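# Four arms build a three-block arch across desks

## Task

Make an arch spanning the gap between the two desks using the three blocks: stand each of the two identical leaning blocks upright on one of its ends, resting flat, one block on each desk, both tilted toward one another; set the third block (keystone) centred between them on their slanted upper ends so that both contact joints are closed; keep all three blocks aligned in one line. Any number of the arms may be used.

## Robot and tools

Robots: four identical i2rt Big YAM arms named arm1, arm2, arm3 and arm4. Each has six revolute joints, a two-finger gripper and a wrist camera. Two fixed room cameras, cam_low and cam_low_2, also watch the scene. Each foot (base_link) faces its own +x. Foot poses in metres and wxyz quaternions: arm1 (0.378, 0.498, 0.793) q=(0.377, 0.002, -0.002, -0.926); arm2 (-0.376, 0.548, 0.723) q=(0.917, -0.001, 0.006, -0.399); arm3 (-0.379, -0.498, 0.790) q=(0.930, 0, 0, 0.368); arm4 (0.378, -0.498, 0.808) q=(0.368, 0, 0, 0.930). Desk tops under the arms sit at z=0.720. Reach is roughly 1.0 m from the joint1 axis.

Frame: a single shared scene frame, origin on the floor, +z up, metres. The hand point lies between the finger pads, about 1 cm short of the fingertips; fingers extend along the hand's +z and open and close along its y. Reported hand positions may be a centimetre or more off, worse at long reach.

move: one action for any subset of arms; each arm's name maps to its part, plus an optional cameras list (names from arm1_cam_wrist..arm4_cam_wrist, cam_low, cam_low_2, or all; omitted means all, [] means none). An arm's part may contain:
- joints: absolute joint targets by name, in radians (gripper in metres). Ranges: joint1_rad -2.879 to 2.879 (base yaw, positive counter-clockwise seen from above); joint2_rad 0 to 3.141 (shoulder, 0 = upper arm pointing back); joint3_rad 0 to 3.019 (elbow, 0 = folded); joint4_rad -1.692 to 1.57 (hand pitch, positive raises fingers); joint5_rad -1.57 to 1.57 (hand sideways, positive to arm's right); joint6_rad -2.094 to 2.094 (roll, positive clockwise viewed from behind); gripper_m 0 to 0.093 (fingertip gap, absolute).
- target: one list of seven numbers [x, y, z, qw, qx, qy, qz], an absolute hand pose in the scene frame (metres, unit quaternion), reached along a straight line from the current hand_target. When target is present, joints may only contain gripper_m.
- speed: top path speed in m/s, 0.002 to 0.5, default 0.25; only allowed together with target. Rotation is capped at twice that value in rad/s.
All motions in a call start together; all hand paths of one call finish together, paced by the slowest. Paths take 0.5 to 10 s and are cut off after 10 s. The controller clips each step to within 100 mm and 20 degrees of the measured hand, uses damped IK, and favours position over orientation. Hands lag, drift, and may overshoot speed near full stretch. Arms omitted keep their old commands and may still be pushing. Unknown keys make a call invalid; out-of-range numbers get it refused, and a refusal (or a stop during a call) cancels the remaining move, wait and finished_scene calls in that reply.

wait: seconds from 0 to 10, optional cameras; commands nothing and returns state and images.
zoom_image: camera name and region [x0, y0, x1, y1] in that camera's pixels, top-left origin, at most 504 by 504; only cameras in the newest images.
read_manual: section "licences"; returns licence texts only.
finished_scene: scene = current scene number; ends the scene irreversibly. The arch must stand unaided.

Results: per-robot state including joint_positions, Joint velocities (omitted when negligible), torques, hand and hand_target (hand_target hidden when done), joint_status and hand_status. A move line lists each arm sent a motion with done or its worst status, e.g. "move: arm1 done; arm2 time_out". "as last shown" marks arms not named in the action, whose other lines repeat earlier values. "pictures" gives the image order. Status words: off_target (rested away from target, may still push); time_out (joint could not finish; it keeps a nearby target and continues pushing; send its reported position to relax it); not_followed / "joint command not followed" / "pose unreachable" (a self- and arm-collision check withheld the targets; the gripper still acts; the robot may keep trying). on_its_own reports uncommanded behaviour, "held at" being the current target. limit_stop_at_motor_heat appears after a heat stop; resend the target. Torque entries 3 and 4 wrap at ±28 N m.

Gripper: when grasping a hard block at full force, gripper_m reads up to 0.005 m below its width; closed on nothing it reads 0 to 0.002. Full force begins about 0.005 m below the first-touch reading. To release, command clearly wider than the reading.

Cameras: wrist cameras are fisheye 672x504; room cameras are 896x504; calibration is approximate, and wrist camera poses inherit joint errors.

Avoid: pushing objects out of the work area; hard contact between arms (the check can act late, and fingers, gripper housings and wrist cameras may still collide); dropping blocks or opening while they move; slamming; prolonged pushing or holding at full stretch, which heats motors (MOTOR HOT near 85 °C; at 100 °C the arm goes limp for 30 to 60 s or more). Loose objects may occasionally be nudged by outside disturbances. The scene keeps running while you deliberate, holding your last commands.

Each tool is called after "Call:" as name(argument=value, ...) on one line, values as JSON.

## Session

Call:
move()

Call:
zoom_image(camera="cam_low", region=[250, 190, 750, 460])

Call:
zoom_image(camera="cam_low_2", region=[200, 220, 700, 460])

Scene clock: 0.00 s.
Joint torques (N m): no reading
Motor temperatures (°C): arm1=[27 22 21 23 23 20 19] | arm2=[26 22 24 21 22 24 22] | arm3=[30 21 21 20 20 19 21] | arm4=[27 21 23 19 21 20 23]
Heat: arm1: hottest joint1_rad 27 °C; arm2: hottest joint1_rad 26 °C; arm3: hottest joint1_rad 30 °C; arm4: hottest joint1_rad 27 °C.
Joint velocities: within noise
arm1.joint_positions: joint1_rad=+0.345 joint2_rad=+0.594 joint3_rad=+1.451 joint4_rad=-1.142 joint5_rad=-0.223 joint6_rad=-0.092 gripper_m=+0.09396
arm1.joint_status: not commanded
arm1.hand: x=+0.3091 y=+0.2772 z=+1.4129 quat_wxyz=(-0.372, -0.617, -0.506, +0.474) (m; scene frame)
arm1.hand_target: x=+0.3113 y=+0.2819 z=+1.4275 quat_wxyz=(-0.378, -0.608, -0.502, +0.486) (m; scene frame)
arm1.hand_status: not commanded
arm2.joint_positions: joint1_rad=-0.068 joint2_rad=+0.615 joint3_rad=+1.398 joint4_rad=-1.168 joint5_rad=-0.283 joint6_rad=+0.288 gripper_m=+0.09396
arm2.joint_status: not commanded
arm2.hand: x=-0.1788 y=+0.3871 z=+1.3047 quat_wxyz=(-0.558, -0.390, -0.730, +0.053) (m; scene frame)
arm2.hand_target: x=-0.1809 y=+0.3898 z=+1.3157 quat_wxyz=(-0.568, -0.385, -0.725, +0.057) (m; scene frame)
arm2.hand_status: not commanded
arm3.joint_positions: joint1_rad=+0.182 joint2_rad=+0.451 joint3_rad=+1.328 joint4_rad=-1.343 joint5_rad=-0.094 joint6_rad=+0.348 gripper_m=+0.09396
arm3.joint_status: not commanded
arm3.hand: x=-0.2874 y=-0.3491 z=+1.3304 quat_wxyz=(-0.396, +0.269, -0.807, -0.346) (m; scene frame)
arm3.hand_target: x=-0.2891 y=-0.3515 z=+1.3411 quat_wxyz=(-0.404, +0.268, -0.800, -0.352) (m; scene frame)
arm3.hand_status: not commanded
arm4.joint_positions: joint1_rad=-0.473 joint2_rad=+0.619 joint3_rad=+1.459 joint4_rad=-1.277 joint5_rad=-0.089 joint6_rad=-0.045 gripper_m=+0.09396
arm4.joint_status: not commanded
arm4.hand: x=+0.2857 y=-0.2863 z=+1.3940 quat_wxyz=(-0.288, +0.713, -0.449, -0.454) (m; scene frame)
arm4.hand_target: x=+0.2869 y=-0.2896 z=+1.4066 quat_wxyz=(-0.296, +0.707, -0.445, -0.463) (m; scene frame)
arm4.hand_status: not commanded
pictures: arm1_cam_wrist, arm2_cam_wrist, arm3_cam_wrist, arm4_cam_wrist, cam_low, cam_low_2
camera_calibration:
arm1_cam_wrist: T_world_to_cam=[[-0.979312, 0.20188, -0.0138761, 0.269016], [0.171285, 0.790478, -0.588052, 0.558534], [-0.107747, -0.578263, -0.808704, 1.45807], [0, 0, 0, 1]] pos_world=[0.324885, 0.347329, 1.51132]
arm2_cam_wrist: T_world_to_cam=[[-0.656883, -0.658749, -0.366817, 0.613687], [-0.450252, 0.732945, -0.509965, 0.312252], [0.604795, -0.169827, -0.778062, 1.3073], [0, 0, 0, 1]] pos_world=[-0.246938, 0.397417, 1.40151]
arm3_cam_wrist: T_world_to_cam=[[0.700601, -0.624013, -0.346072, 0.443666], [-0.711838, -0.577602, -0.399578, 0.128667], [0.0494503, 0.526292, -0.848865, 1.45061], [0, 0, 0, 1]] pos_world=[-0.290976, -0.412273, 1.43633]
arm4_cam_wrist: T_world_to_cam=[[0.904997, 0.425235, 0.0124674, -0.154502], [0.378239, -0.790874, -0.481097, 0.340013], [-0.194719, 0.440107, -0.876579, 1.52882], [0, 0, 0, 1]] pos_world=[0.308907, -0.338236, 1.50563]

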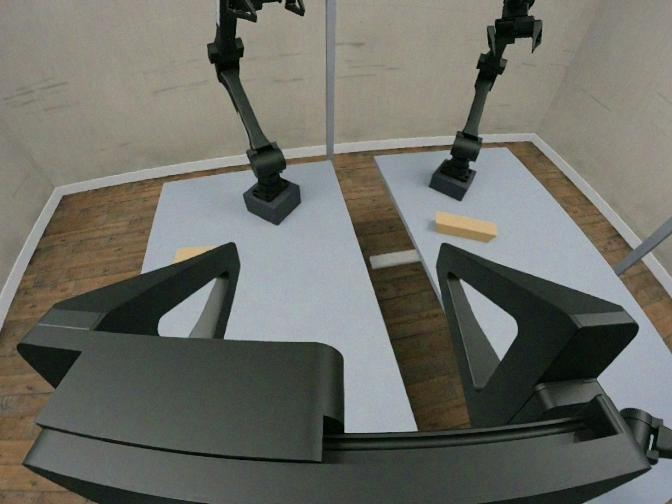

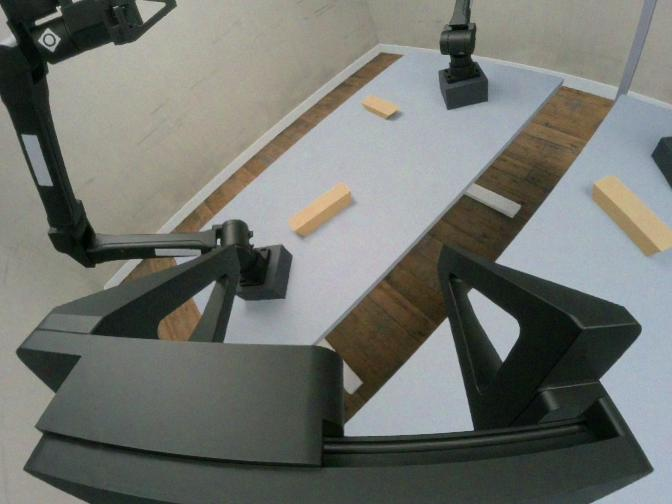

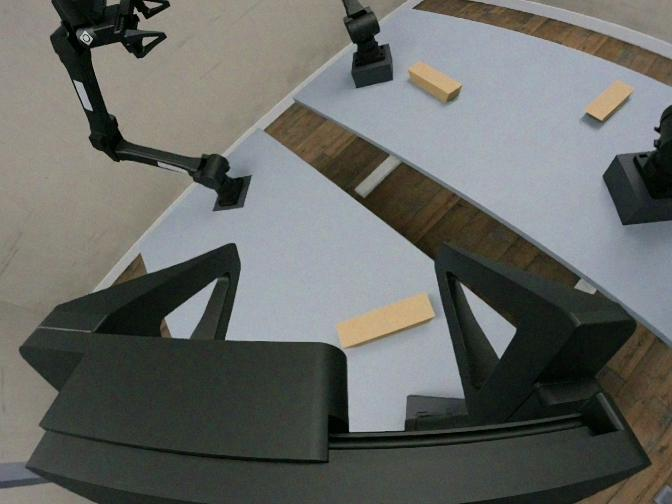

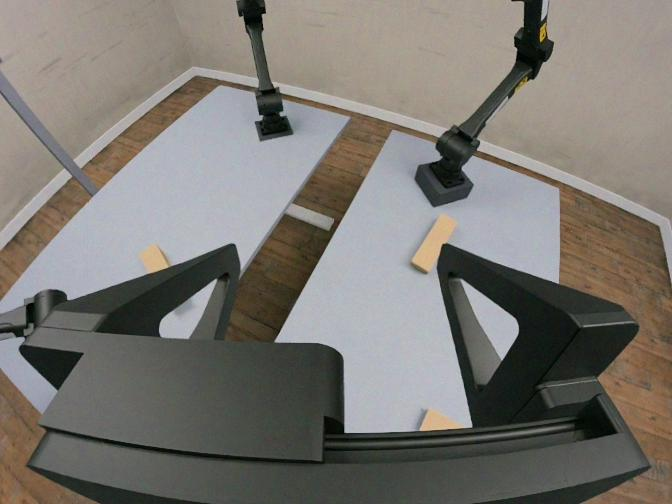

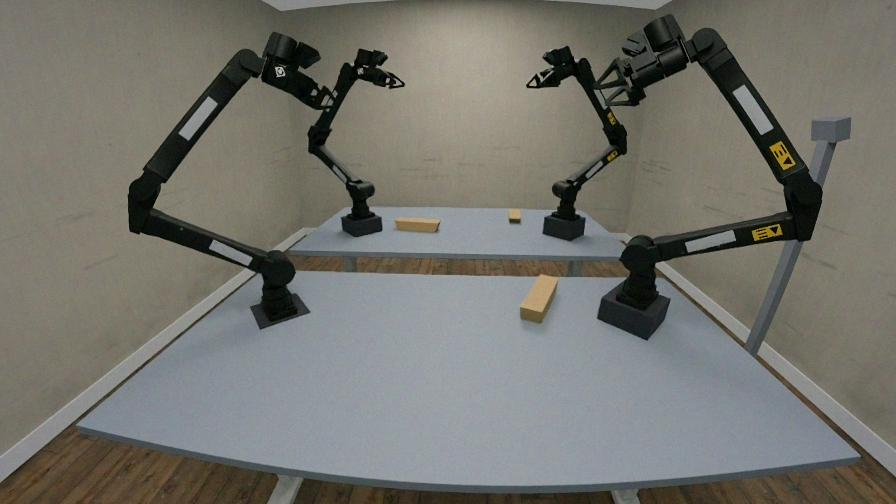

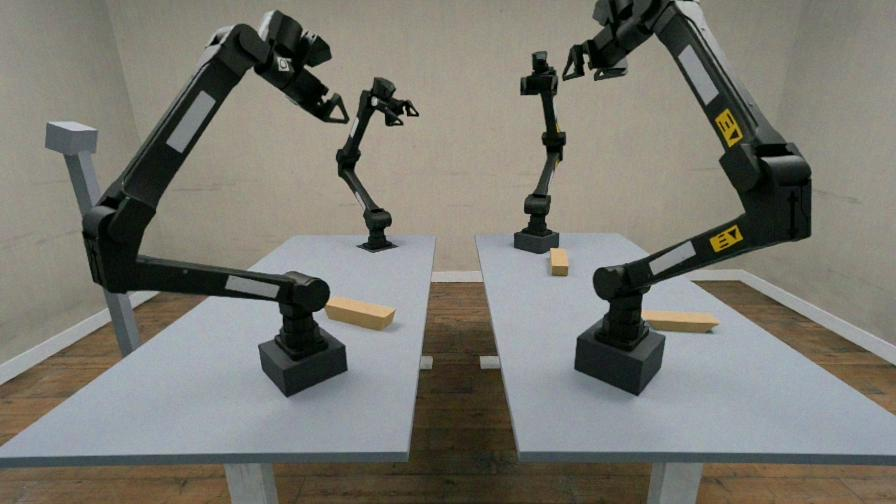

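Scaled by 1.008 from the camera's 896x504 image, which has a finer 1280x720 frame.

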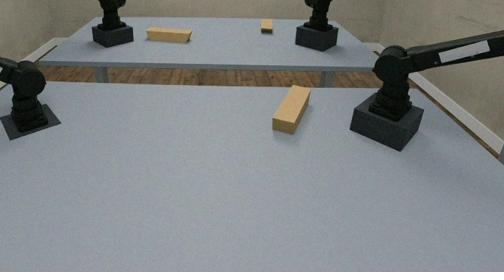

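Scaled by 1.008 from the camera's 896x504 image, which has a finer 1280x720 frame.

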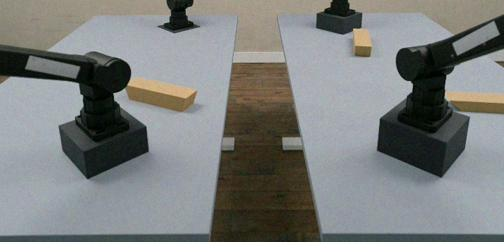

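Call:
zoom_image(camera="cam_low_2", region=[640, 300, 730, 340])

Call:
zoom_image(camera="cam_low", region=[390, 200, 540, 250])

Call:
zoom_image(camera="cam_low_2", region=[320, 285, 410, 335])

Call:
zoom_image(camera="arm2_cam_wrist", region=[270, 80, 420, 250])

Call:
zoom_image(camera="arm3_cam_wrist", region=[310, 40, 672, 360])

Scaled by 5.600 from the camera's 896x504 image, which has a finer 1280x720 frame.

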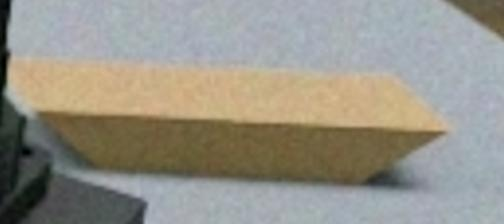

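Scaled by 3.360 from the camera's 896x504 image, which has a finer 1280x720 frame.

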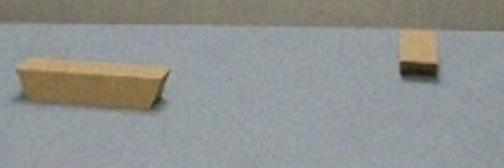

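Scaled by 5.600 from the camera's 896x504 image, which has a finer 1280x720 frame.

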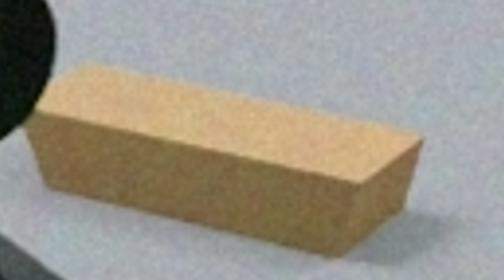

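Scaled by 2.965 from the camera's 672x504 image, which has a finer 960x720 frame.

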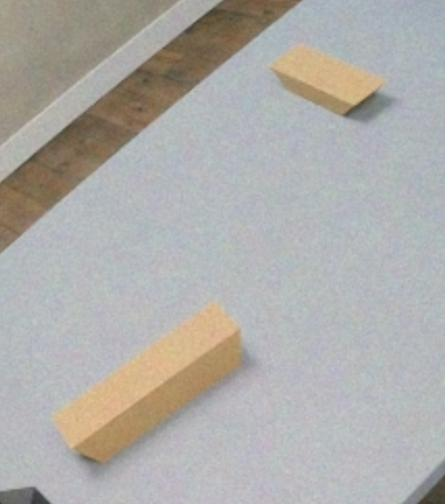

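Scaled by 1.392 from the camera's 672x504 image, which has a finer 960x720 frame.

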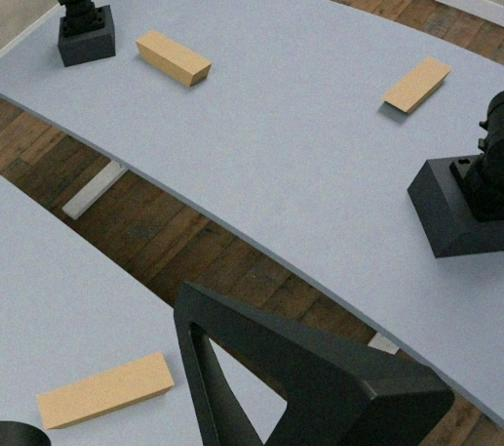

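Call:
move(arm1={"joints":{"joint1_rad":0.99,"joint2_rad":0.9,"joint3_rad":0.85,"joint4_rad":-1.52,"joint5_rad":0,"joint6_rad":0.4}}, arm3={"joints":{"joint1_rad":0.54,"joint2_rad":0.9,"joint3_rad":0.85,"joint4_rad":-1.52,"joint5_rad":0,"joint6_rad":1.76}}, arm4={"joints":{"joint1_rad":-1.785,"joint2_rad":0.95,"joint3_rad":0.95,"joint4_rad":-1.57,"joint5_rad":0,"joint6_rad":0.75}}, cameras=["arm1_cam_wrist","arm3_cam_wrist","arm4_cam_wrist"])

Scene clock: 15.07 s.
Joint torques (N m): arm1=[1.2 -3.02 10.41 -0.31 0.13 0.03] | arm2=[-1.2 3.6 9.99 1.57 -0.08 -0.1] | arm3=[2.26 -2.78 7.75 -0.57 0.22 0.3] | arm4=[0.85 -6.12 9.09 -0.24 0.06 0.12]
move: arm1 done; arm3 done; arm4 done
arm1.joint_positions: joint1_rad=+0.976 joint2_rad=+0.906 joint3_rad=+0.855 joint4_rad=-1.510 joint5_rad=-0.011 joint6_rad=+0.391 gripper_m=+0.09396
arm1.joint_status: all done
arm1.hand: x=+0.4188 y=+0.2766 z=+0.9991 quat_wxyz=(-0.009, -0.778, -0.628, -0.004) (m; scene frame)
arm2: as last shown
arm3.joint_positions: joint1_rad=+0.525 joint2_rad=+0.906 joint3_rad=+0.858 joint4_rad=-1.510 joint5_rad=-0.011 joint6_rad=+1.741 gripper_m=+0.09397
arm3.joint_status: all done
arm3.hand: x=-0.3144 y=-0.2812 z=+0.9966 quat_wxyz=(+0.006, -0.229, -0.973, -0.007) (m; scene frame)
arm4.joint_positions: joint1_rad=-1.773 joint2_rad=+0.955 joint3_rad=+0.944 joint4_rad=-1.555 joint5_rad=-0.007 joint6_rad=+0.737 gripper_m=+0.09398
arm4.joint_status: all done
arm4.hand: x=+0.5745 y=-0.3575 z=+1.0370 quat_wxyz=(+0.000, -0.061, -0.998, -0.004) (m; scene frame)
pictures: arm1_cam_wrist, arm3_cam_wrist, arm4_cam_wrist
camera_calibration:
arm1_cam_wrist: T_world_to_cam=[[-0.970041, 0.239991, -0.0377345, 0.380221], [0.167211, 0.772239, 0.612934, -0.896167], [0.176239, 0.588262, -0.789232, 0.673886], [0, 0, 0, 1]]
arm3_cam_wrist: T_world_to_cam=[[-0.452303, -0.891864, -0.000171892, -0.393095], [-0.71337, 0.361665, 0.600251, -0.717574], [-0.53528, 0.271618, -0.799812, 0.828481], [0, 0, 0, 1]]
arm4_cam_wrist: T_world_to_cam=[[-0.115361, -0.993324, -0.000462223, -0.288668], [-0.800486, 0.0926897, 0.59214, -0.117199], [-0.588144, 0.0686797, -0.805835, 1.32338], [0, 0, 0, 1]]

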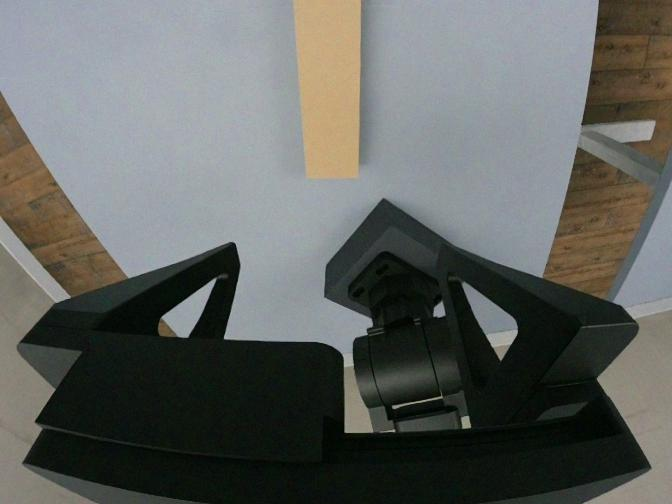

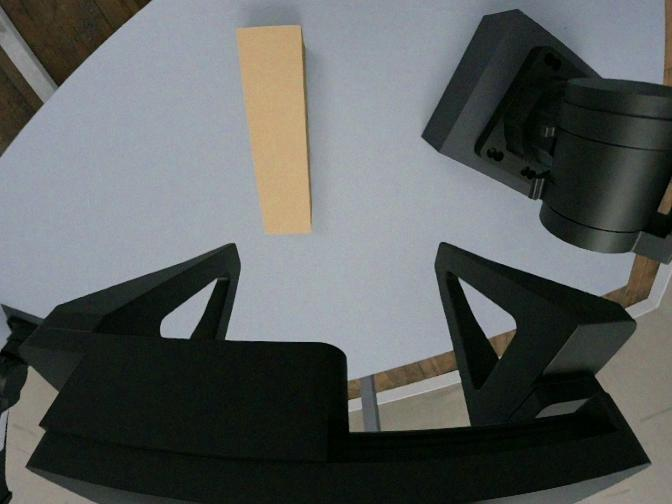

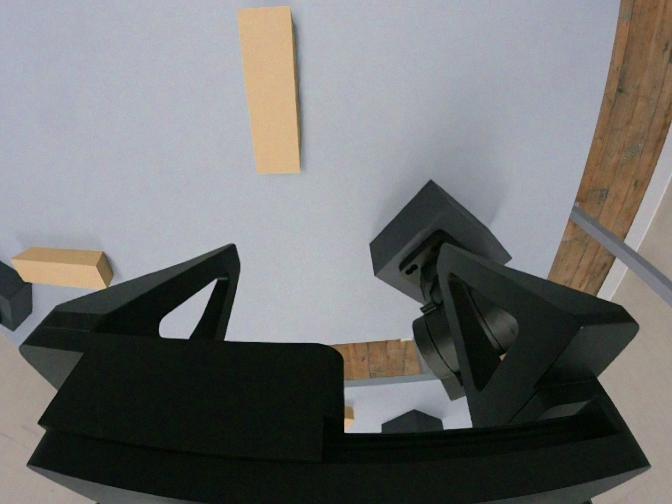

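Call:
move(arm1={"target":[0.421,0.225,0.835,0,0.7727,0.6347,0]}, arm3={"target":[-0.297,-0.213,0.835,0,0.2385,0.9711,0]}, arm4={"target":[0.619,-0.28,0.835,0,0.0628,0.998,0]}, cameras=["arm1_cam_wrist","arm3_cam_wrist","arm4_cam_wrist"])

Scene clock: 21.57 s.
Joint torques (N m): arm1=[-1.14 -4.31 8.59 0.39 0.11 -0.15] | arm2=[-0.62 3.78 9.98 1.55 -0.09 -0.1] | arm3=[2.08 -5.42 6.56 -0.08 0.24 0.28] | arm4=[2.67 -9.17 7.64 0.99 0.16 0.13]
Motor temperatures (°C): arm1=[27 22 23 24 23 20 19] | arm2=[26 22 29 22 22 24 22] | arm3=[30 21 23 20 20 19 21] | arm4=[27 21 26 19 21 20 23]
move: arm1 done; arm3 done; arm4 done
arm1.joint_positions: joint1_rad=+0.972 joint2_rad=+1.243 joint3_rad=+0.625 joint4_rad=-0.956 joint5_rad=+0.001 joint6_rad=+0.371 gripper_m=+0.09396
arm1.hand: x=+0.4253 y=+0.2272 z=+0.8380 quat_wxyz=(-0.001, -0.773, -0.635, -0.002) (m; scene frame)
arm1.hand_target: x=+0.4212 y=+0.2252 z=+0.8351 quat_wxyz=(+0.000, -0.774, -0.633, +0.000) (m; scene frame)
arm1.hand_status: done (0.006 m and 0.2 deg from the pose sent, 0.172 m and 1.5 deg at the start)
arm2: as last shown
arm3.joint_positions: joint1_rad=+0.527 joint2_rad=+1.291 joint3_rad=+0.681 joint4_rad=-0.958 joint5_rad=-0.002 joint6_rad=+1.762 gripper_m=+0.09397
arm3.hand: x=-0.2933 y=-0.2142 z=+0.8391 quat_wxyz=(+0.002, -0.239, -0.971, -0.002) (m; scene frame)
arm3.hand_target: x=-0.2970 y=-0.2133 z=+0.8351 quat_wxyz=(+0.000, -0.238, -0.971, +0.000) (m; scene frame)
arm3.hand_status: done (0.006 m and 0.3 deg from the pose sent, 0.176 m and 1.5 deg at the start)
arm4.joint_positions: joint1_rad=-1.664 joint2_rad=+1.403 joint3_rad=+0.715 joint4_rad=-0.900 joint5_rad=-0.003 joint6_rad=+0.848 gripper_m=+0.09398
arm4.hand: x=+0.6146 y=-0.2881 z=+0.8350 quat_wxyz=(+0.007, -0.062, -0.998, +0.005) (m; scene frame)
arm4.hand_target: x=+0.6188 y=-0.2803 z=+0.8352 quat_wxyz=(+0.000, -0.063, -0.998, +0.000) (m; scene frame)
arm4.hand_status: done (0.009 m and 1.0 deg from the pose sent, 0.221 m and 0.5 deg at the start)
pictures: arm1_cam_wrist, arm3_cam_wrist, arm4_cam_wrist
camera_calibration:
arm1_cam_wrist: T_world_to_cam=[[-0.97421, 0.22463, -0.0213706, 0.383847], [0.163667, 0.768645, 0.618383, -0.762623], [0.155334, 0.598937, -0.785586, 0.578025], [0, 0, 0, 1]]
arm3_cam_wrist: T_world_to_cam=[[-0.469744, -0.882775, 0.00707488, -0.333077], [-0.709661, 0.382369, 0.591756, -0.619556], [-0.525092, 0.272953, -0.806086, 0.704116], [0, 0, 0, 1]]
arm4_cam_wrist: T_world_to_cam=[[-0.116932, -0.992959, 0.0189568, -0.230338], [-0.791843, 0.104735, 0.601677, 0.0183138], [-0.599426, 0.0553447, -0.798514, 1.17643], [0, 0, 0, 1]]

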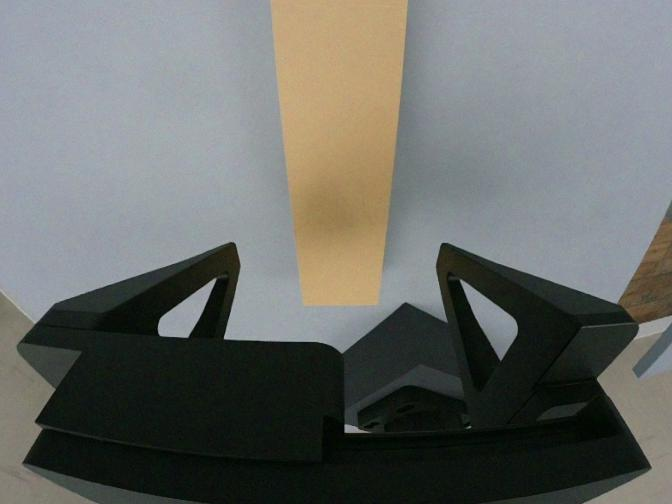

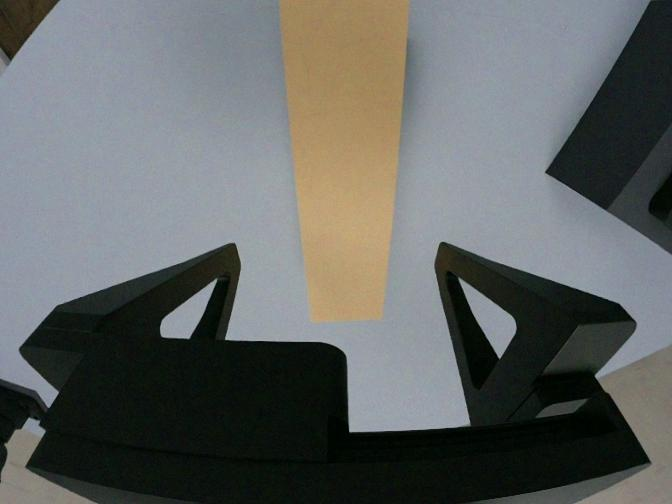

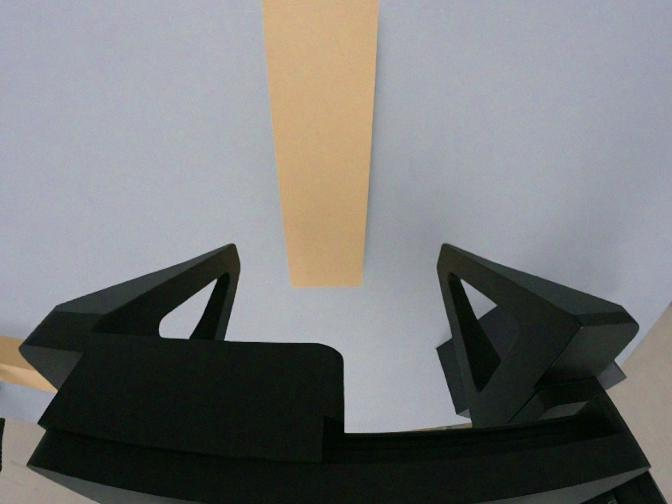

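Call:
move(arm1={"target":[0.4225,0.232,0.785,0,0.7727,0.6347,0]}, arm3={"target":[-0.3164,-0.2097,0.785,0,0.2284,0.9736,0]}, arm4={"target":[0.6283,-0.272,0.785,0,0.0628,0.998,0]}, cameras=["arm1_cam_wrist","arm3_cam_wrist","arm4_cam_wrist"])

Scene clock: 28.00 s.
Joint torques (N m): arm1=[-0.38 -4.54 7.21 0.4 0.12 -0.11] | arm2=[-1.08 4.07 9.96 1.58 -0.09 -0.1] | arm3=[1.9 -5.89 5.42 0.06 0.19 0.25] | arm4=[2.61 -10.23 6.34 1.02 0.15 0.12]
move: arm1 done; arm3 done; arm4 done
arm1.joint_positions: joint1_rad=+0.972 joint2_rad=+1.348 joint3_rad=+0.544 joint4_rad=-0.769 joint5_rad=+0.001 joint6_rad=+0.371 gripper_m=+0.09396
arm1.hand: x=+0.4246 y=+0.2326 z=+0.7882 quat_wxyz=(-0.001, -0.773, -0.635, -0.001) (m; scene frame)
arm1.hand_target: x=+0.4225 y=+0.2321 z=+0.7851 quat_wxyz=(+0.000, -0.773, -0.635, +0.000) (m; scene frame)
arm1.hand_status: done (0.004 m and 0.2 deg from the pose sent, 0.053 m and 0.2 deg at the start)
arm2: as last shown
arm3.joint_positions: joint1_rad=+0.593 joint2_rad=+1.402 joint3_rad=+0.617 joint4_rad=-0.780 joint5_rad=-0.001 joint6_rad=+1.807 gripper_m=+0.09397
arm3.hand: x=-0.3120 y=-0.2092 z=+0.7895 quat_wxyz=(+0.001, -0.229, -0.974, -0.003) (m; scene frame)
arm3.hand_target: x=-0.3161 y=-0.2100 z=+0.7851 quat_wxyz=(-0.001, -0.228, -0.974, +0.000) (m; scene frame)
arm3.hand_status: done (0.006 m and 0.3 deg from the pose sent, 0.059 m and 1.3 deg at the start)
arm4.joint_positions: joint1_rad=-1.664 joint2_rad=+1.549 joint3_rad=+0.703 joint4_rad=-0.735 joint5_rad=-0.003 joint6_rad=+0.848 gripper_m=+0.09398
arm4.hand: x=+0.6261 y=-0.2781 z=+0.7866 quat_wxyz=(+0.005, -0.062, -0.998, +0.003) (m; scene frame)
arm4.hand_target: x=+0.6282 y=-0.2721 z=+0.7850 quat_wxyz=(+0.000, -0.063, -0.998, +0.000) (m; scene frame)
arm4.hand_status: done (0.007 m and 0.7 deg from the pose sent, 0.054 m and 1.0 deg at the start)
pictures: arm1_cam_wrist, arm3_cam_wrist, arm4_cam_wrist
camera_calibration:
arm1_cam_wrist: T_world_to_cam=[[-0.974203, 0.224608, -0.0219055, 0.381291], [0.163524, 0.769476, 0.617387, -0.735228], [0.155526, 0.597878, -0.786354, 0.536571], [0, 0, 0, 1]]
arm3_cam_wrist: T_world_to_cam=[[-0.450666, -0.892678, 0.00515613, -0.331708], [-0.718726, 0.366261, 0.591004, -0.611046], [-0.529465, 0.26264, -0.806652, 0.649947], [0, 0, 0, 1]]
arm4_cam_wrist: T_world_to_cam=[[-0.116995, -0.993016, 0.0151835, -0.215088], [-0.794118, 0.10272, 0.59902, 0.0583651], [-0.596396, 0.0580246, -0.80059, 1.14457], [0, 0, 0, 1]]

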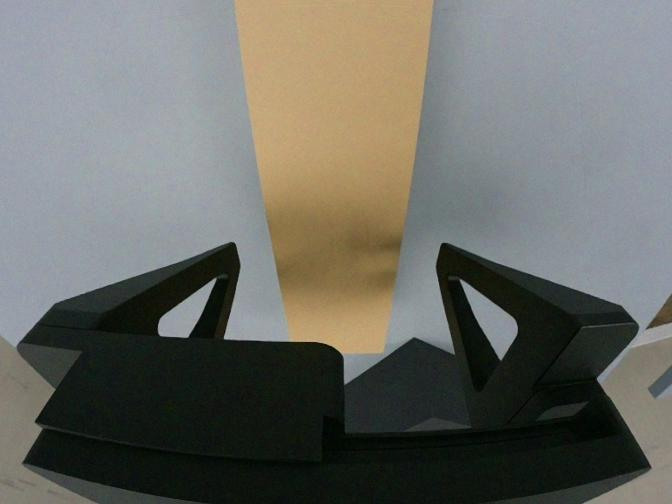

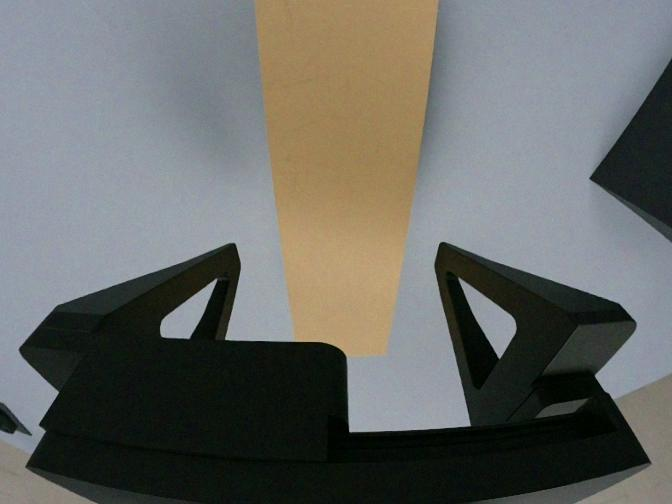

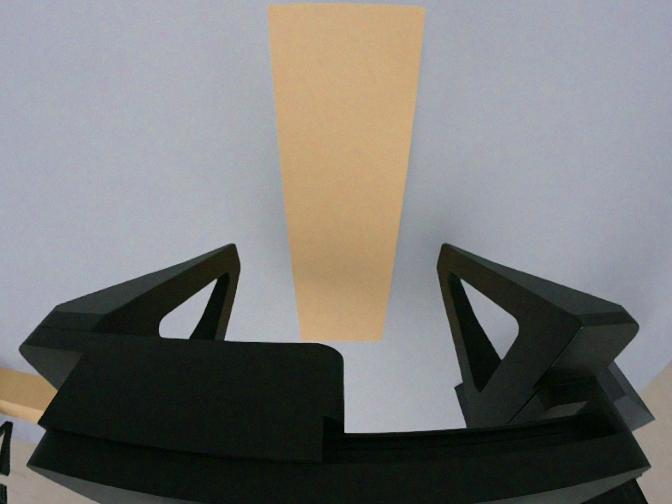

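Call:
move(arm1={"target":[0.4225,0.232,0.743,0,0.7727,0.6347,0],"speed":0.1}, arm3={"target":[-0.3164,-0.2097,0.743,0,0.2284,0.9736,0],"speed":0.1}, arm4={"target":[0.6283,-0.272,0.741,0,0.0628,0.998,0],"speed":0.1}, cameras=["arm1_cam_wrist","arm3_cam_wrist","arm4_cam_wrist"])

Scene clock: 36.63 s.
Joint torques (N m): arm1=[-0.44 -5.13 5.7 0.4 0.11 -0.12] | arm2=[-0.91 3.6 9.95 1.59 -0.07 -0.09] | arm3=[2.49 -6.48 4.42 -0.02 0.16 0.3] | arm4=[2.67 -10.81 5.19 1.01 0.15 0.12]
Heat: arm1: hottest joint1_rad 27 °C; arm2: hottest joint3_rad 31 °C; arm3: hottest joint1_rad 30 °C; arm4: hottest joint1_rad 27 °C.
move: arm1 done; arm3 done; arm4 done
arm1.joint_positions: joint1_rad=+0.972 joint2_rad=+1.481 joint3_rad=+0.508 joint4_rad=-0.599 joint5_rad=+0.001 joint6_rad=+0.371 gripper_m=+0.09396
arm1.hand: x=+0.4250 y=+0.2312 z=+0.7464 quat_wxyz=(-0.002, -0.773, -0.635, -0.001) (m; scene frame)
arm1.hand_target: x=+0.4225 y=+0.2322 z=+0.7431 quat_wxyz=(+0.000, -0.773, -0.635, +0.000) (m; scene frame)
arm1.hand_status: done (0.004 m and 0.3 deg from the pose sent, 0.045 m and 0.2 deg at the start)
arm2: as last shown
arm3.joint_positions: joint1_rad=+0.593 joint2_rad=+1.523 joint3_rad=+0.581 joint4_rad=-0.622 joint5_rad=-0.001 joint6_rad=+1.808 gripper_m=+0.09397
arm3.hand: x=-0.3118 y=-0.2078 z=+0.7476 quat_wxyz=(+0.001, -0.229, -0.973, -0.003) (m; scene frame)
arm3.hand_target: x=-0.3163 y=-0.2098 z=+0.7431 quat_wxyz=(+0.000, -0.229, -0.973, +0.000) (m; scene frame)
arm3.hand_status: done (0.007 m and 0.4 deg from the pose sent, 0.047 m and 0.3 deg at the start)
arm4.joint_positions: joint1_rad=-1.664 joint2_rad=+1.667 joint3_rad=+0.678 joint4_rad=-0.590 joint5_rad=-0.003 joint6_rad=+0.848 gripper_m=+0.09398
arm4.hand: x=+0.6276 y=-0.2767 z=+0.7441 quat_wxyz=(+0.003, -0.062, -0.998, +0.002) (m; scene frame)
arm4.hand_target: x=+0.6282 y=-0.2721 z=+0.7412 quat_wxyz=(+0.000, -0.063, -0.998, +0.000) (m; scene frame)
arm4.hand_status: done (0.006 m and 0.5 deg from the pose sent, 0.046 m and 0.7 deg at the start)
pictures: arm1_cam_wrist, arm3_cam_wrist, arm4_cam_wrist
camera_calibration:
arm1_cam_wrist: T_world_to_cam=[[-0.974197, 0.224586, -0.0224055, 0.381497], [0.163391, 0.770251, 0.616455, -0.70788], [0.155705, 0.596887, -0.787071, 0.505182], [0, 0, 0, 1]]
arm3_cam_wrist: T_world_to_cam=[[-0.452038, -0.891991, 0.00361285, -0.329262], [-0.718368, 0.366445, 0.591325, -0.586635], [-0.528781, 0.264706, -0.806425, 0.616324], [0, 0, 0, 1]]
arm4_cam_wrist: T_world_to_cam=[[-0.117032, -0.993051, 0.0123356, -0.21078], [-0.795829, 0.101205, 0.597004, 0.0871122], [-0.594104, 0.0600517, -0.802143, 1.11163], [0, 0, 0, 1]]

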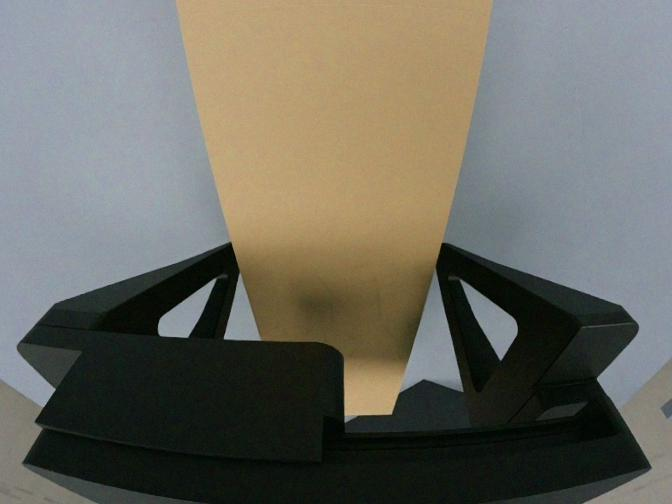

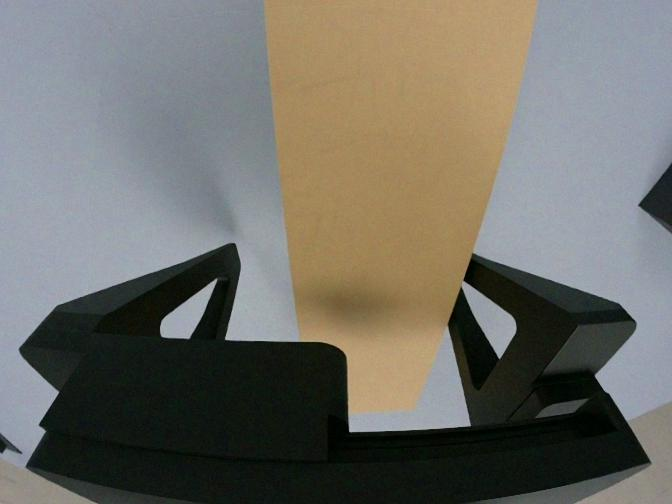

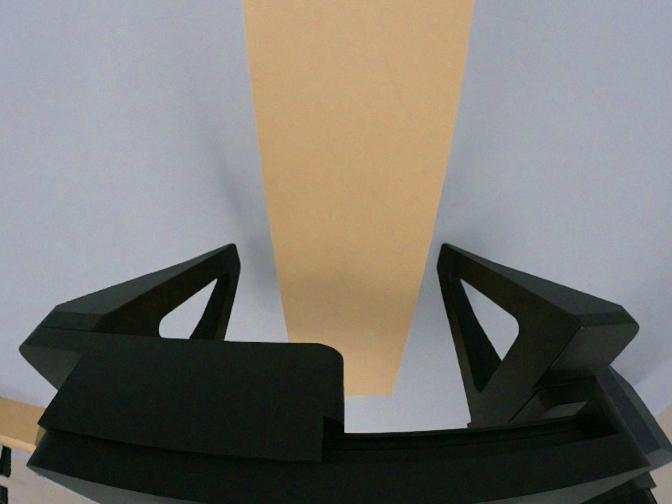

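Call:
move(arm1={"joints":{"gripper_m":0.05}}, arm3={"target":[-0.3224,-0.2217,0.744,0,0.2284,0.9736,0],"speed":0.05}, arm4={"joints":{"gripper_m":0.05}}, cameras=["arm1_cam_wrist","arm3_cam_wrist","arm4_cam_wrist"])

Call:
move(arm3={"joints":{"gripper_m":0.05}}, cameras=["arm3_cam_wrist"])

Scene clock: 40.70 s.
Joint torques (N m): arm1=[-0.44 -5.25 5.71 0.38 0.11 -0.13] | arm2=[-1.26 3.6 9.92 1.55 -0.08 -0.1] | arm3=[1.79 -8.18 4.12 -0.06 0.15 0.29] | arm4=[2.61 -10.75 5.23 1.01 0.08 0.13]
move: arm1 off_target; arm3 done; arm4 off_target
arm1.joint_positions: joint1_rad=+0.972 joint2_rad=+1.481 joint3_rad=+0.508 joint4_rad=-0.597 joint5_rad=+0.001 joint6_rad=+0.368 gripper_m=+0.05893
arm1.joint_status: gripper_m off_target (ended at +0.05896, target +0.05000)
arm1.hand: x=+0.4251 y=+0.2308 z=+0.7465 quat_wxyz=(-0.003, -0.772, -0.636, -0.001) (m; scene frame)
arm2: as last shown
arm3.joint_positions: joint1_rad=+0.604 joint2_rad=+1.517 joint3_rad=+0.548 joint4_rad=-0.619 joint5_rad=-0.001 joint6_rad=+1.819 gripper_m=+0.09397
arm3.hand: x=-0.3185 y=-0.2233 z=+0.7419 quat_wxyz=(+0.001, -0.229, -0.973, +0.009) (m; scene frame)
arm3.hand_target: x=-0.3223 y=-0.2217 z=+0.7440 quat_wxyz=(+0.000, -0.228, -0.974, +0.000) (m; scene frame)
arm3.hand_status: done (0.005 m and 1.0 deg from the pose sent, 0.018 m and 0.4 deg at the start)
arm4.joint_positions: joint1_rad=-1.664 joint2_rad=+1.667 joint3_rad=+0.677 joint4_rad=-0.588 joint5_rad=+0.005 joint6_rad=+0.852 gripper_m=+0.05854
arm4.joint_status: gripper_m off_target (ended at +0.05857, target +0.05000)
arm4.hand: x=+0.6285 y=-0.2777 z=+0.7439 quat_wxyz=(+0.000, -0.064, -0.998, +0.004) (m; scene frame)
pictures: arm1_cam_wrist, arm3_cam_wrist, arm4_cam_wrist
camera_calibration:
arm1_cam_wrist: T_world_to_cam=[[-0.974874, 0.221568, -0.0229985, 0.383071], [0.160872, 0.771685, 0.615323, -0.706021], [0.154084, 0.596162, -0.78794, 0.506899], [0, 0, 0, 1]]
arm3_cam_wrist: T_world_to_cam=[[-0.451644, -0.891793, 0.0268759, -0.363143], [-0.715449, 0.380004, 0.586285, -0.574777], [-0.533058, 0.245564, -0.809659, 0.609048], [0, 0, 0, 1]]
arm4_cam_wrist: T_world_to_cam=[[-0.121629, -0.992432, 0.0168716, -0.21201], [-0.798734, 0.107953, 0.59192, 0.0954558], [-0.589262, 0.058519, -0.80582, 1.11132], [0, 0, 0, 1]]

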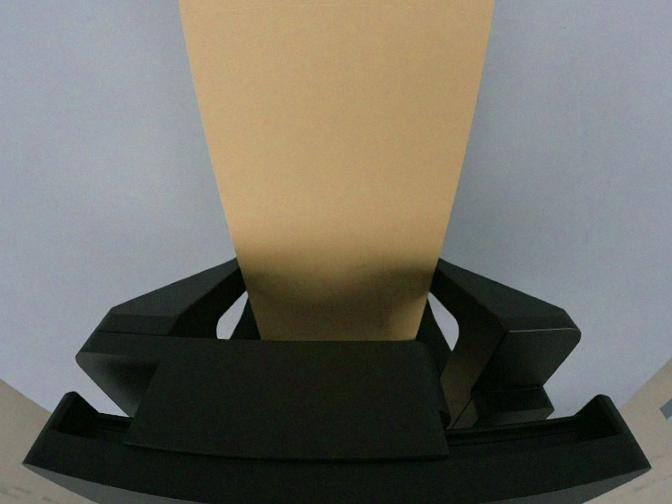

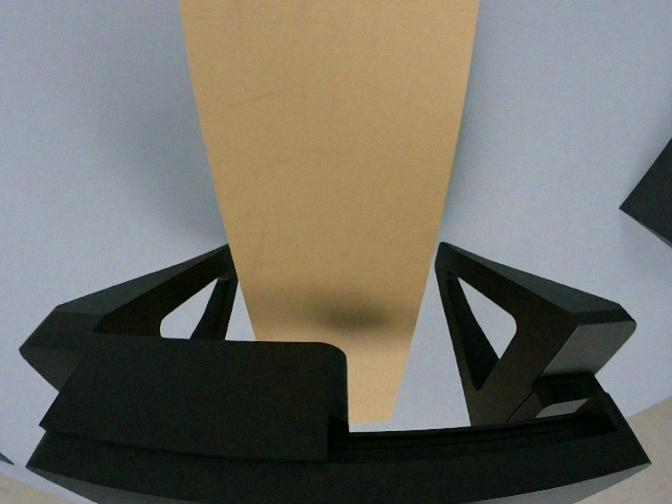

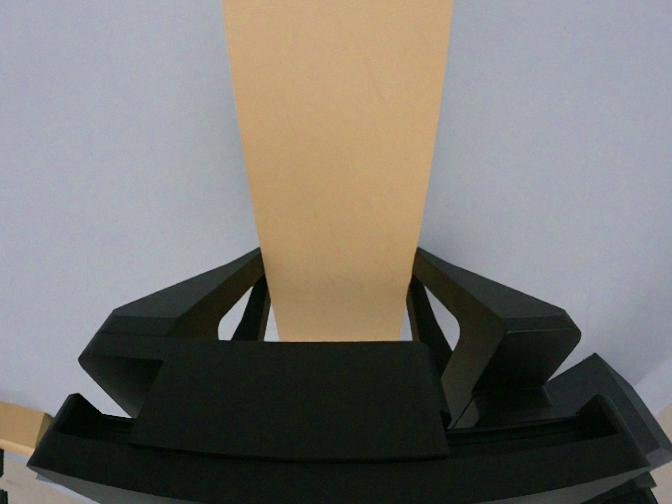

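Scene clock: 41.33 s.
Joint torques (N m): arm1=[-0.56 -5.13 5.74 0.38 0.11 -0.13] | arm2=[-1.14 4.13 9.96 1.57 -0.08 -0.11] | arm3=[1.73 -8.23 4.14 -0.1 0.12 0.31] | arm4=[2.55 -10.81 5.22 1.01 0.08 0.12]
move: arm3 off_target
arm1, arm2, arm4: as last shown
arm3.joint_positions: joint1_rad=+0.604 joint2_rad=+1.516 joint3_rad=+0.548 joint4_rad=-0.611 joint5_rad=-0.001 joint6_rad=+1.822 gripper_m=+0.06103
arm3.joint_status: gripper_m off_target (ended at +0.06105, target +0.05000)
arm3.hand: x=-0.3182 y=-0.2212 z=+0.7422 quat_wxyz=(+0.001, -0.230, -0.973, +0.004) (m; scene frame)
pictures: arm3_cam_wrist
camera_calibration:
arm3_cam_wrist: T_world_to_cam=[[-0.454091, -0.890766, 0.0183462, -0.355376], [-0.715549, 0.376883, 0.588174, -0.577604], [-0.53084, 0.253957, -0.808526, 0.610664], [0, 0, 0, 1]]

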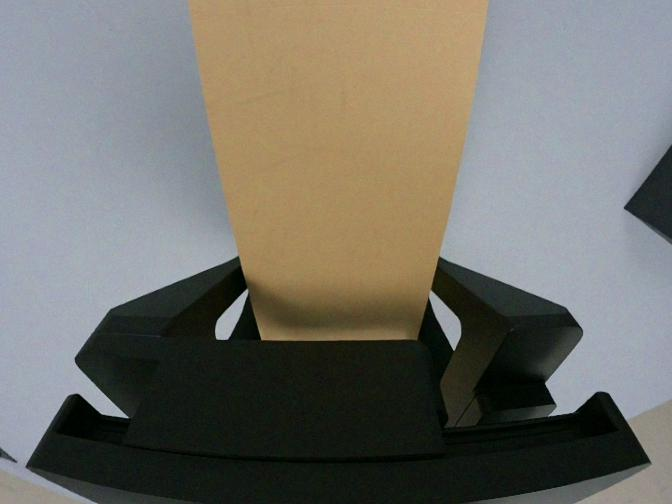

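Call:
move(arm1={"target":[0.4225,0.232,0.905,0,0.7727,0.6347,0],"speed":0.12}, arm3={"target":[-0.3224,-0.2217,0.905,0,0.2284,0.9736,0],"speed":0.12}, arm4={"target":[0.6283,-0.272,0.92,0,0.0628,0.998,0],"speed":0.12})

Scene clock: 44.27 s.
Joint torques (N m): arm1=[-0.15 -6.01 16.72 -0.57 0.13 -0.06] | arm2=[-1.03 3.9 9.98 1.61 -0.06 -0.09] | arm3=[1.9 -6.36 12.81 -1.03 0.14 0.29] | arm4=[2.67 -11.16 11.6 -0.38 -0.03 0.07]
move: arm1 off_target; arm3 off_target; arm4 off_target
arm1.joint_positions: joint1_rad=+0.972 joint2_rad=+1.136 joint3_rad=+0.643 joint4_rad=-1.179 joint5_rad=+0.001 joint6_rad=+0.365 gripper_m=+0.05893
arm1.hand: x=+0.4183 y=+0.2658 z=+0.8712 quat_wxyz=(+0.042, -0.770, -0.636, -0.026) (m; scene frame)
arm1.hand_target: x=+0.4222 y=+0.2344 z=+0.9047 quat_wxyz=(+0.000, -0.772, -0.636, +0.000) (m; scene frame)
arm1.hand_status: off_target (0.048 m and 5.6 deg from the pose sent, 0.159 m and 0.3 deg at the start)
arm2: as last shown
arm3.joint_positions: joint1_rad=+0.605 joint2_rad=+1.164 joint3_rad=+0.688 joint4_rad=-1.170 joint5_rad=-0.002 joint6_rad=+1.819 gripper_m=+0.06103
arm3.hand: x=-0.3243 y=-0.2485 z=+0.8753 quat_wxyz=(+0.001, -0.229, -0.973, +0.037) (m; scene frame)
arm3.hand_target: x=-0.3228 y=-0.2224 z=+0.9045 quat_wxyz=(+0.001, -0.227, -0.974, -0.002) (m; scene frame)
arm3.hand_status: off_target (0.040 m and 4.3 deg from the pose sent, 0.163 m and 0.5 deg at the start)
arm4.joint_positions: joint1_rad=-1.664 joint2_rad=+1.325 joint3_rad=+0.829 joint4_rad=-1.136 joint5_rad=-0.004 joint6_rad=+0.849 gripper_m=+0.05854
arm4.hand: x=+0.6144 y=-0.2879 z=+0.8953 quat_wxyz=(+0.023, -0.062, -0.998, +0.020) (m; scene frame)
arm4.hand_target: x=+0.6270 y=-0.2720 z=+0.9199 quat_wxyz=(+0.002, -0.061, -0.998, -0.002) (m; scene frame)
arm4.hand_status: off_target (0.032 m and 3.5 deg from the pose sent, 0.176 m and 0.5 deg at the start)
pictures: arm1_cam_wrist, arm2_cam_wrist, arm3_cam_wrist, arm4_cam_wrist, cam_low, cam_low_2
camera_calibration:
arm1_cam_wrist: T_world_to_cam=[[-0.975712, 0.218436, 0.0164544, 0.338393], [0.169785, 0.706656, 0.686884, -0.857434], [0.138413, 0.672995, -0.726581, 0.518085], [0, 0, 0, 1]]
arm2_cam_wrist: T_world_to_cam=[[-0.656883, -0.658749, -0.366817, 0.613687], [-0.450252, 0.732945, -0.509965, 0.312252], [0.604795, -0.169827, -0.778062, 1.3073], [0, 0, 0, 1]]
arm3_cam_wrist: T_world_to_cam=[[-0.450209, -0.889045, 0.0831325, -0.439919], [-0.707762, 0.412065, 0.573826, -0.626184], [-0.544413, 0.199503, -0.814747, 0.709485], [0, 0, 0, 1]]
arm4_cam_wrist: T_world_to_cam=[[-0.117335, -0.99178, 0.0510399, -0.259425], [-0.770679, 0.12335, 0.625171, -0.0468188], [-0.626328, 0.0340188, -0.778817, 1.21721], [0, 0, 0, 1]]

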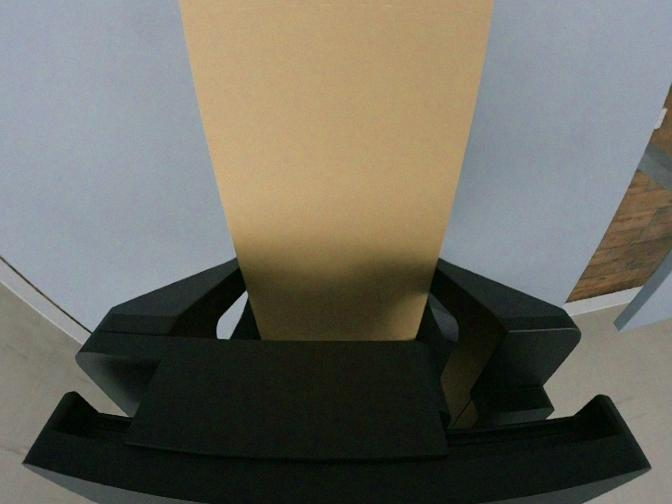

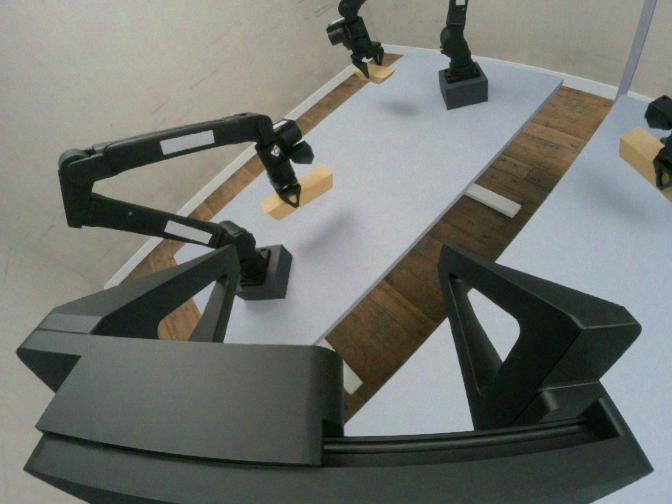

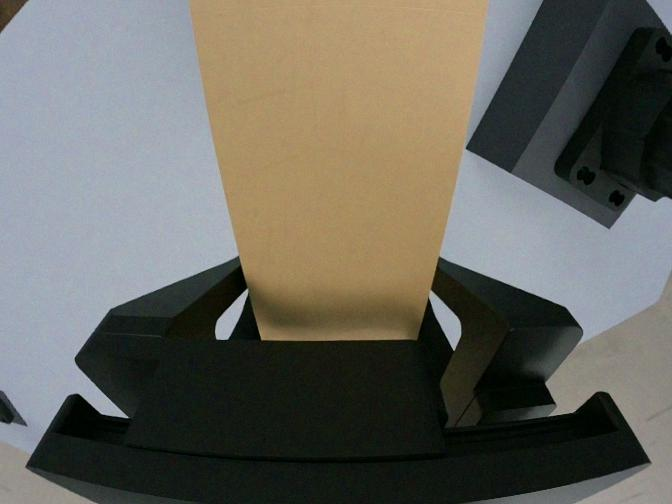

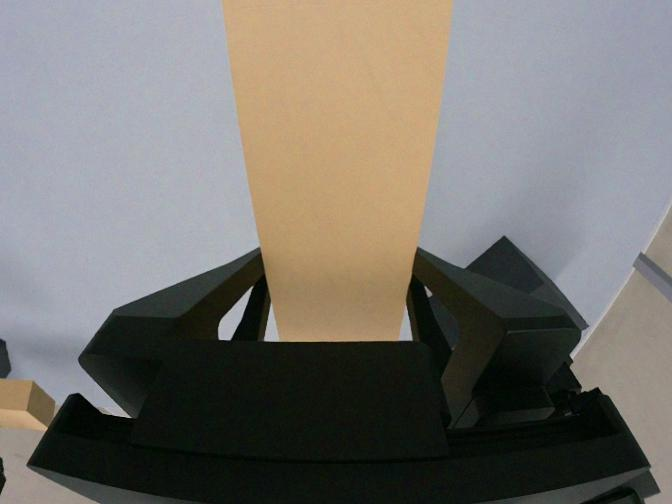

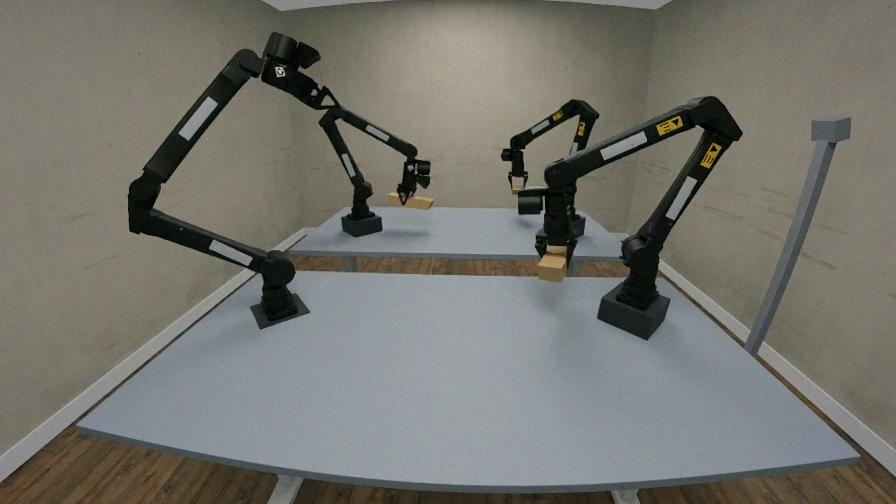

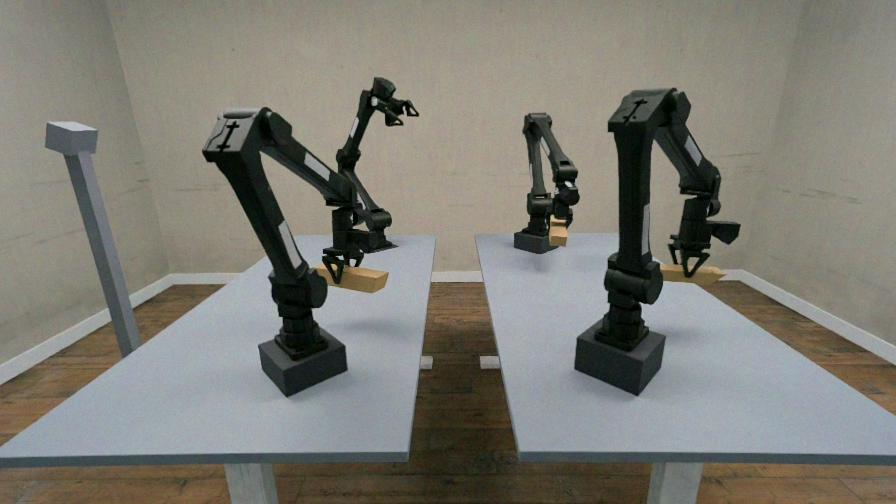

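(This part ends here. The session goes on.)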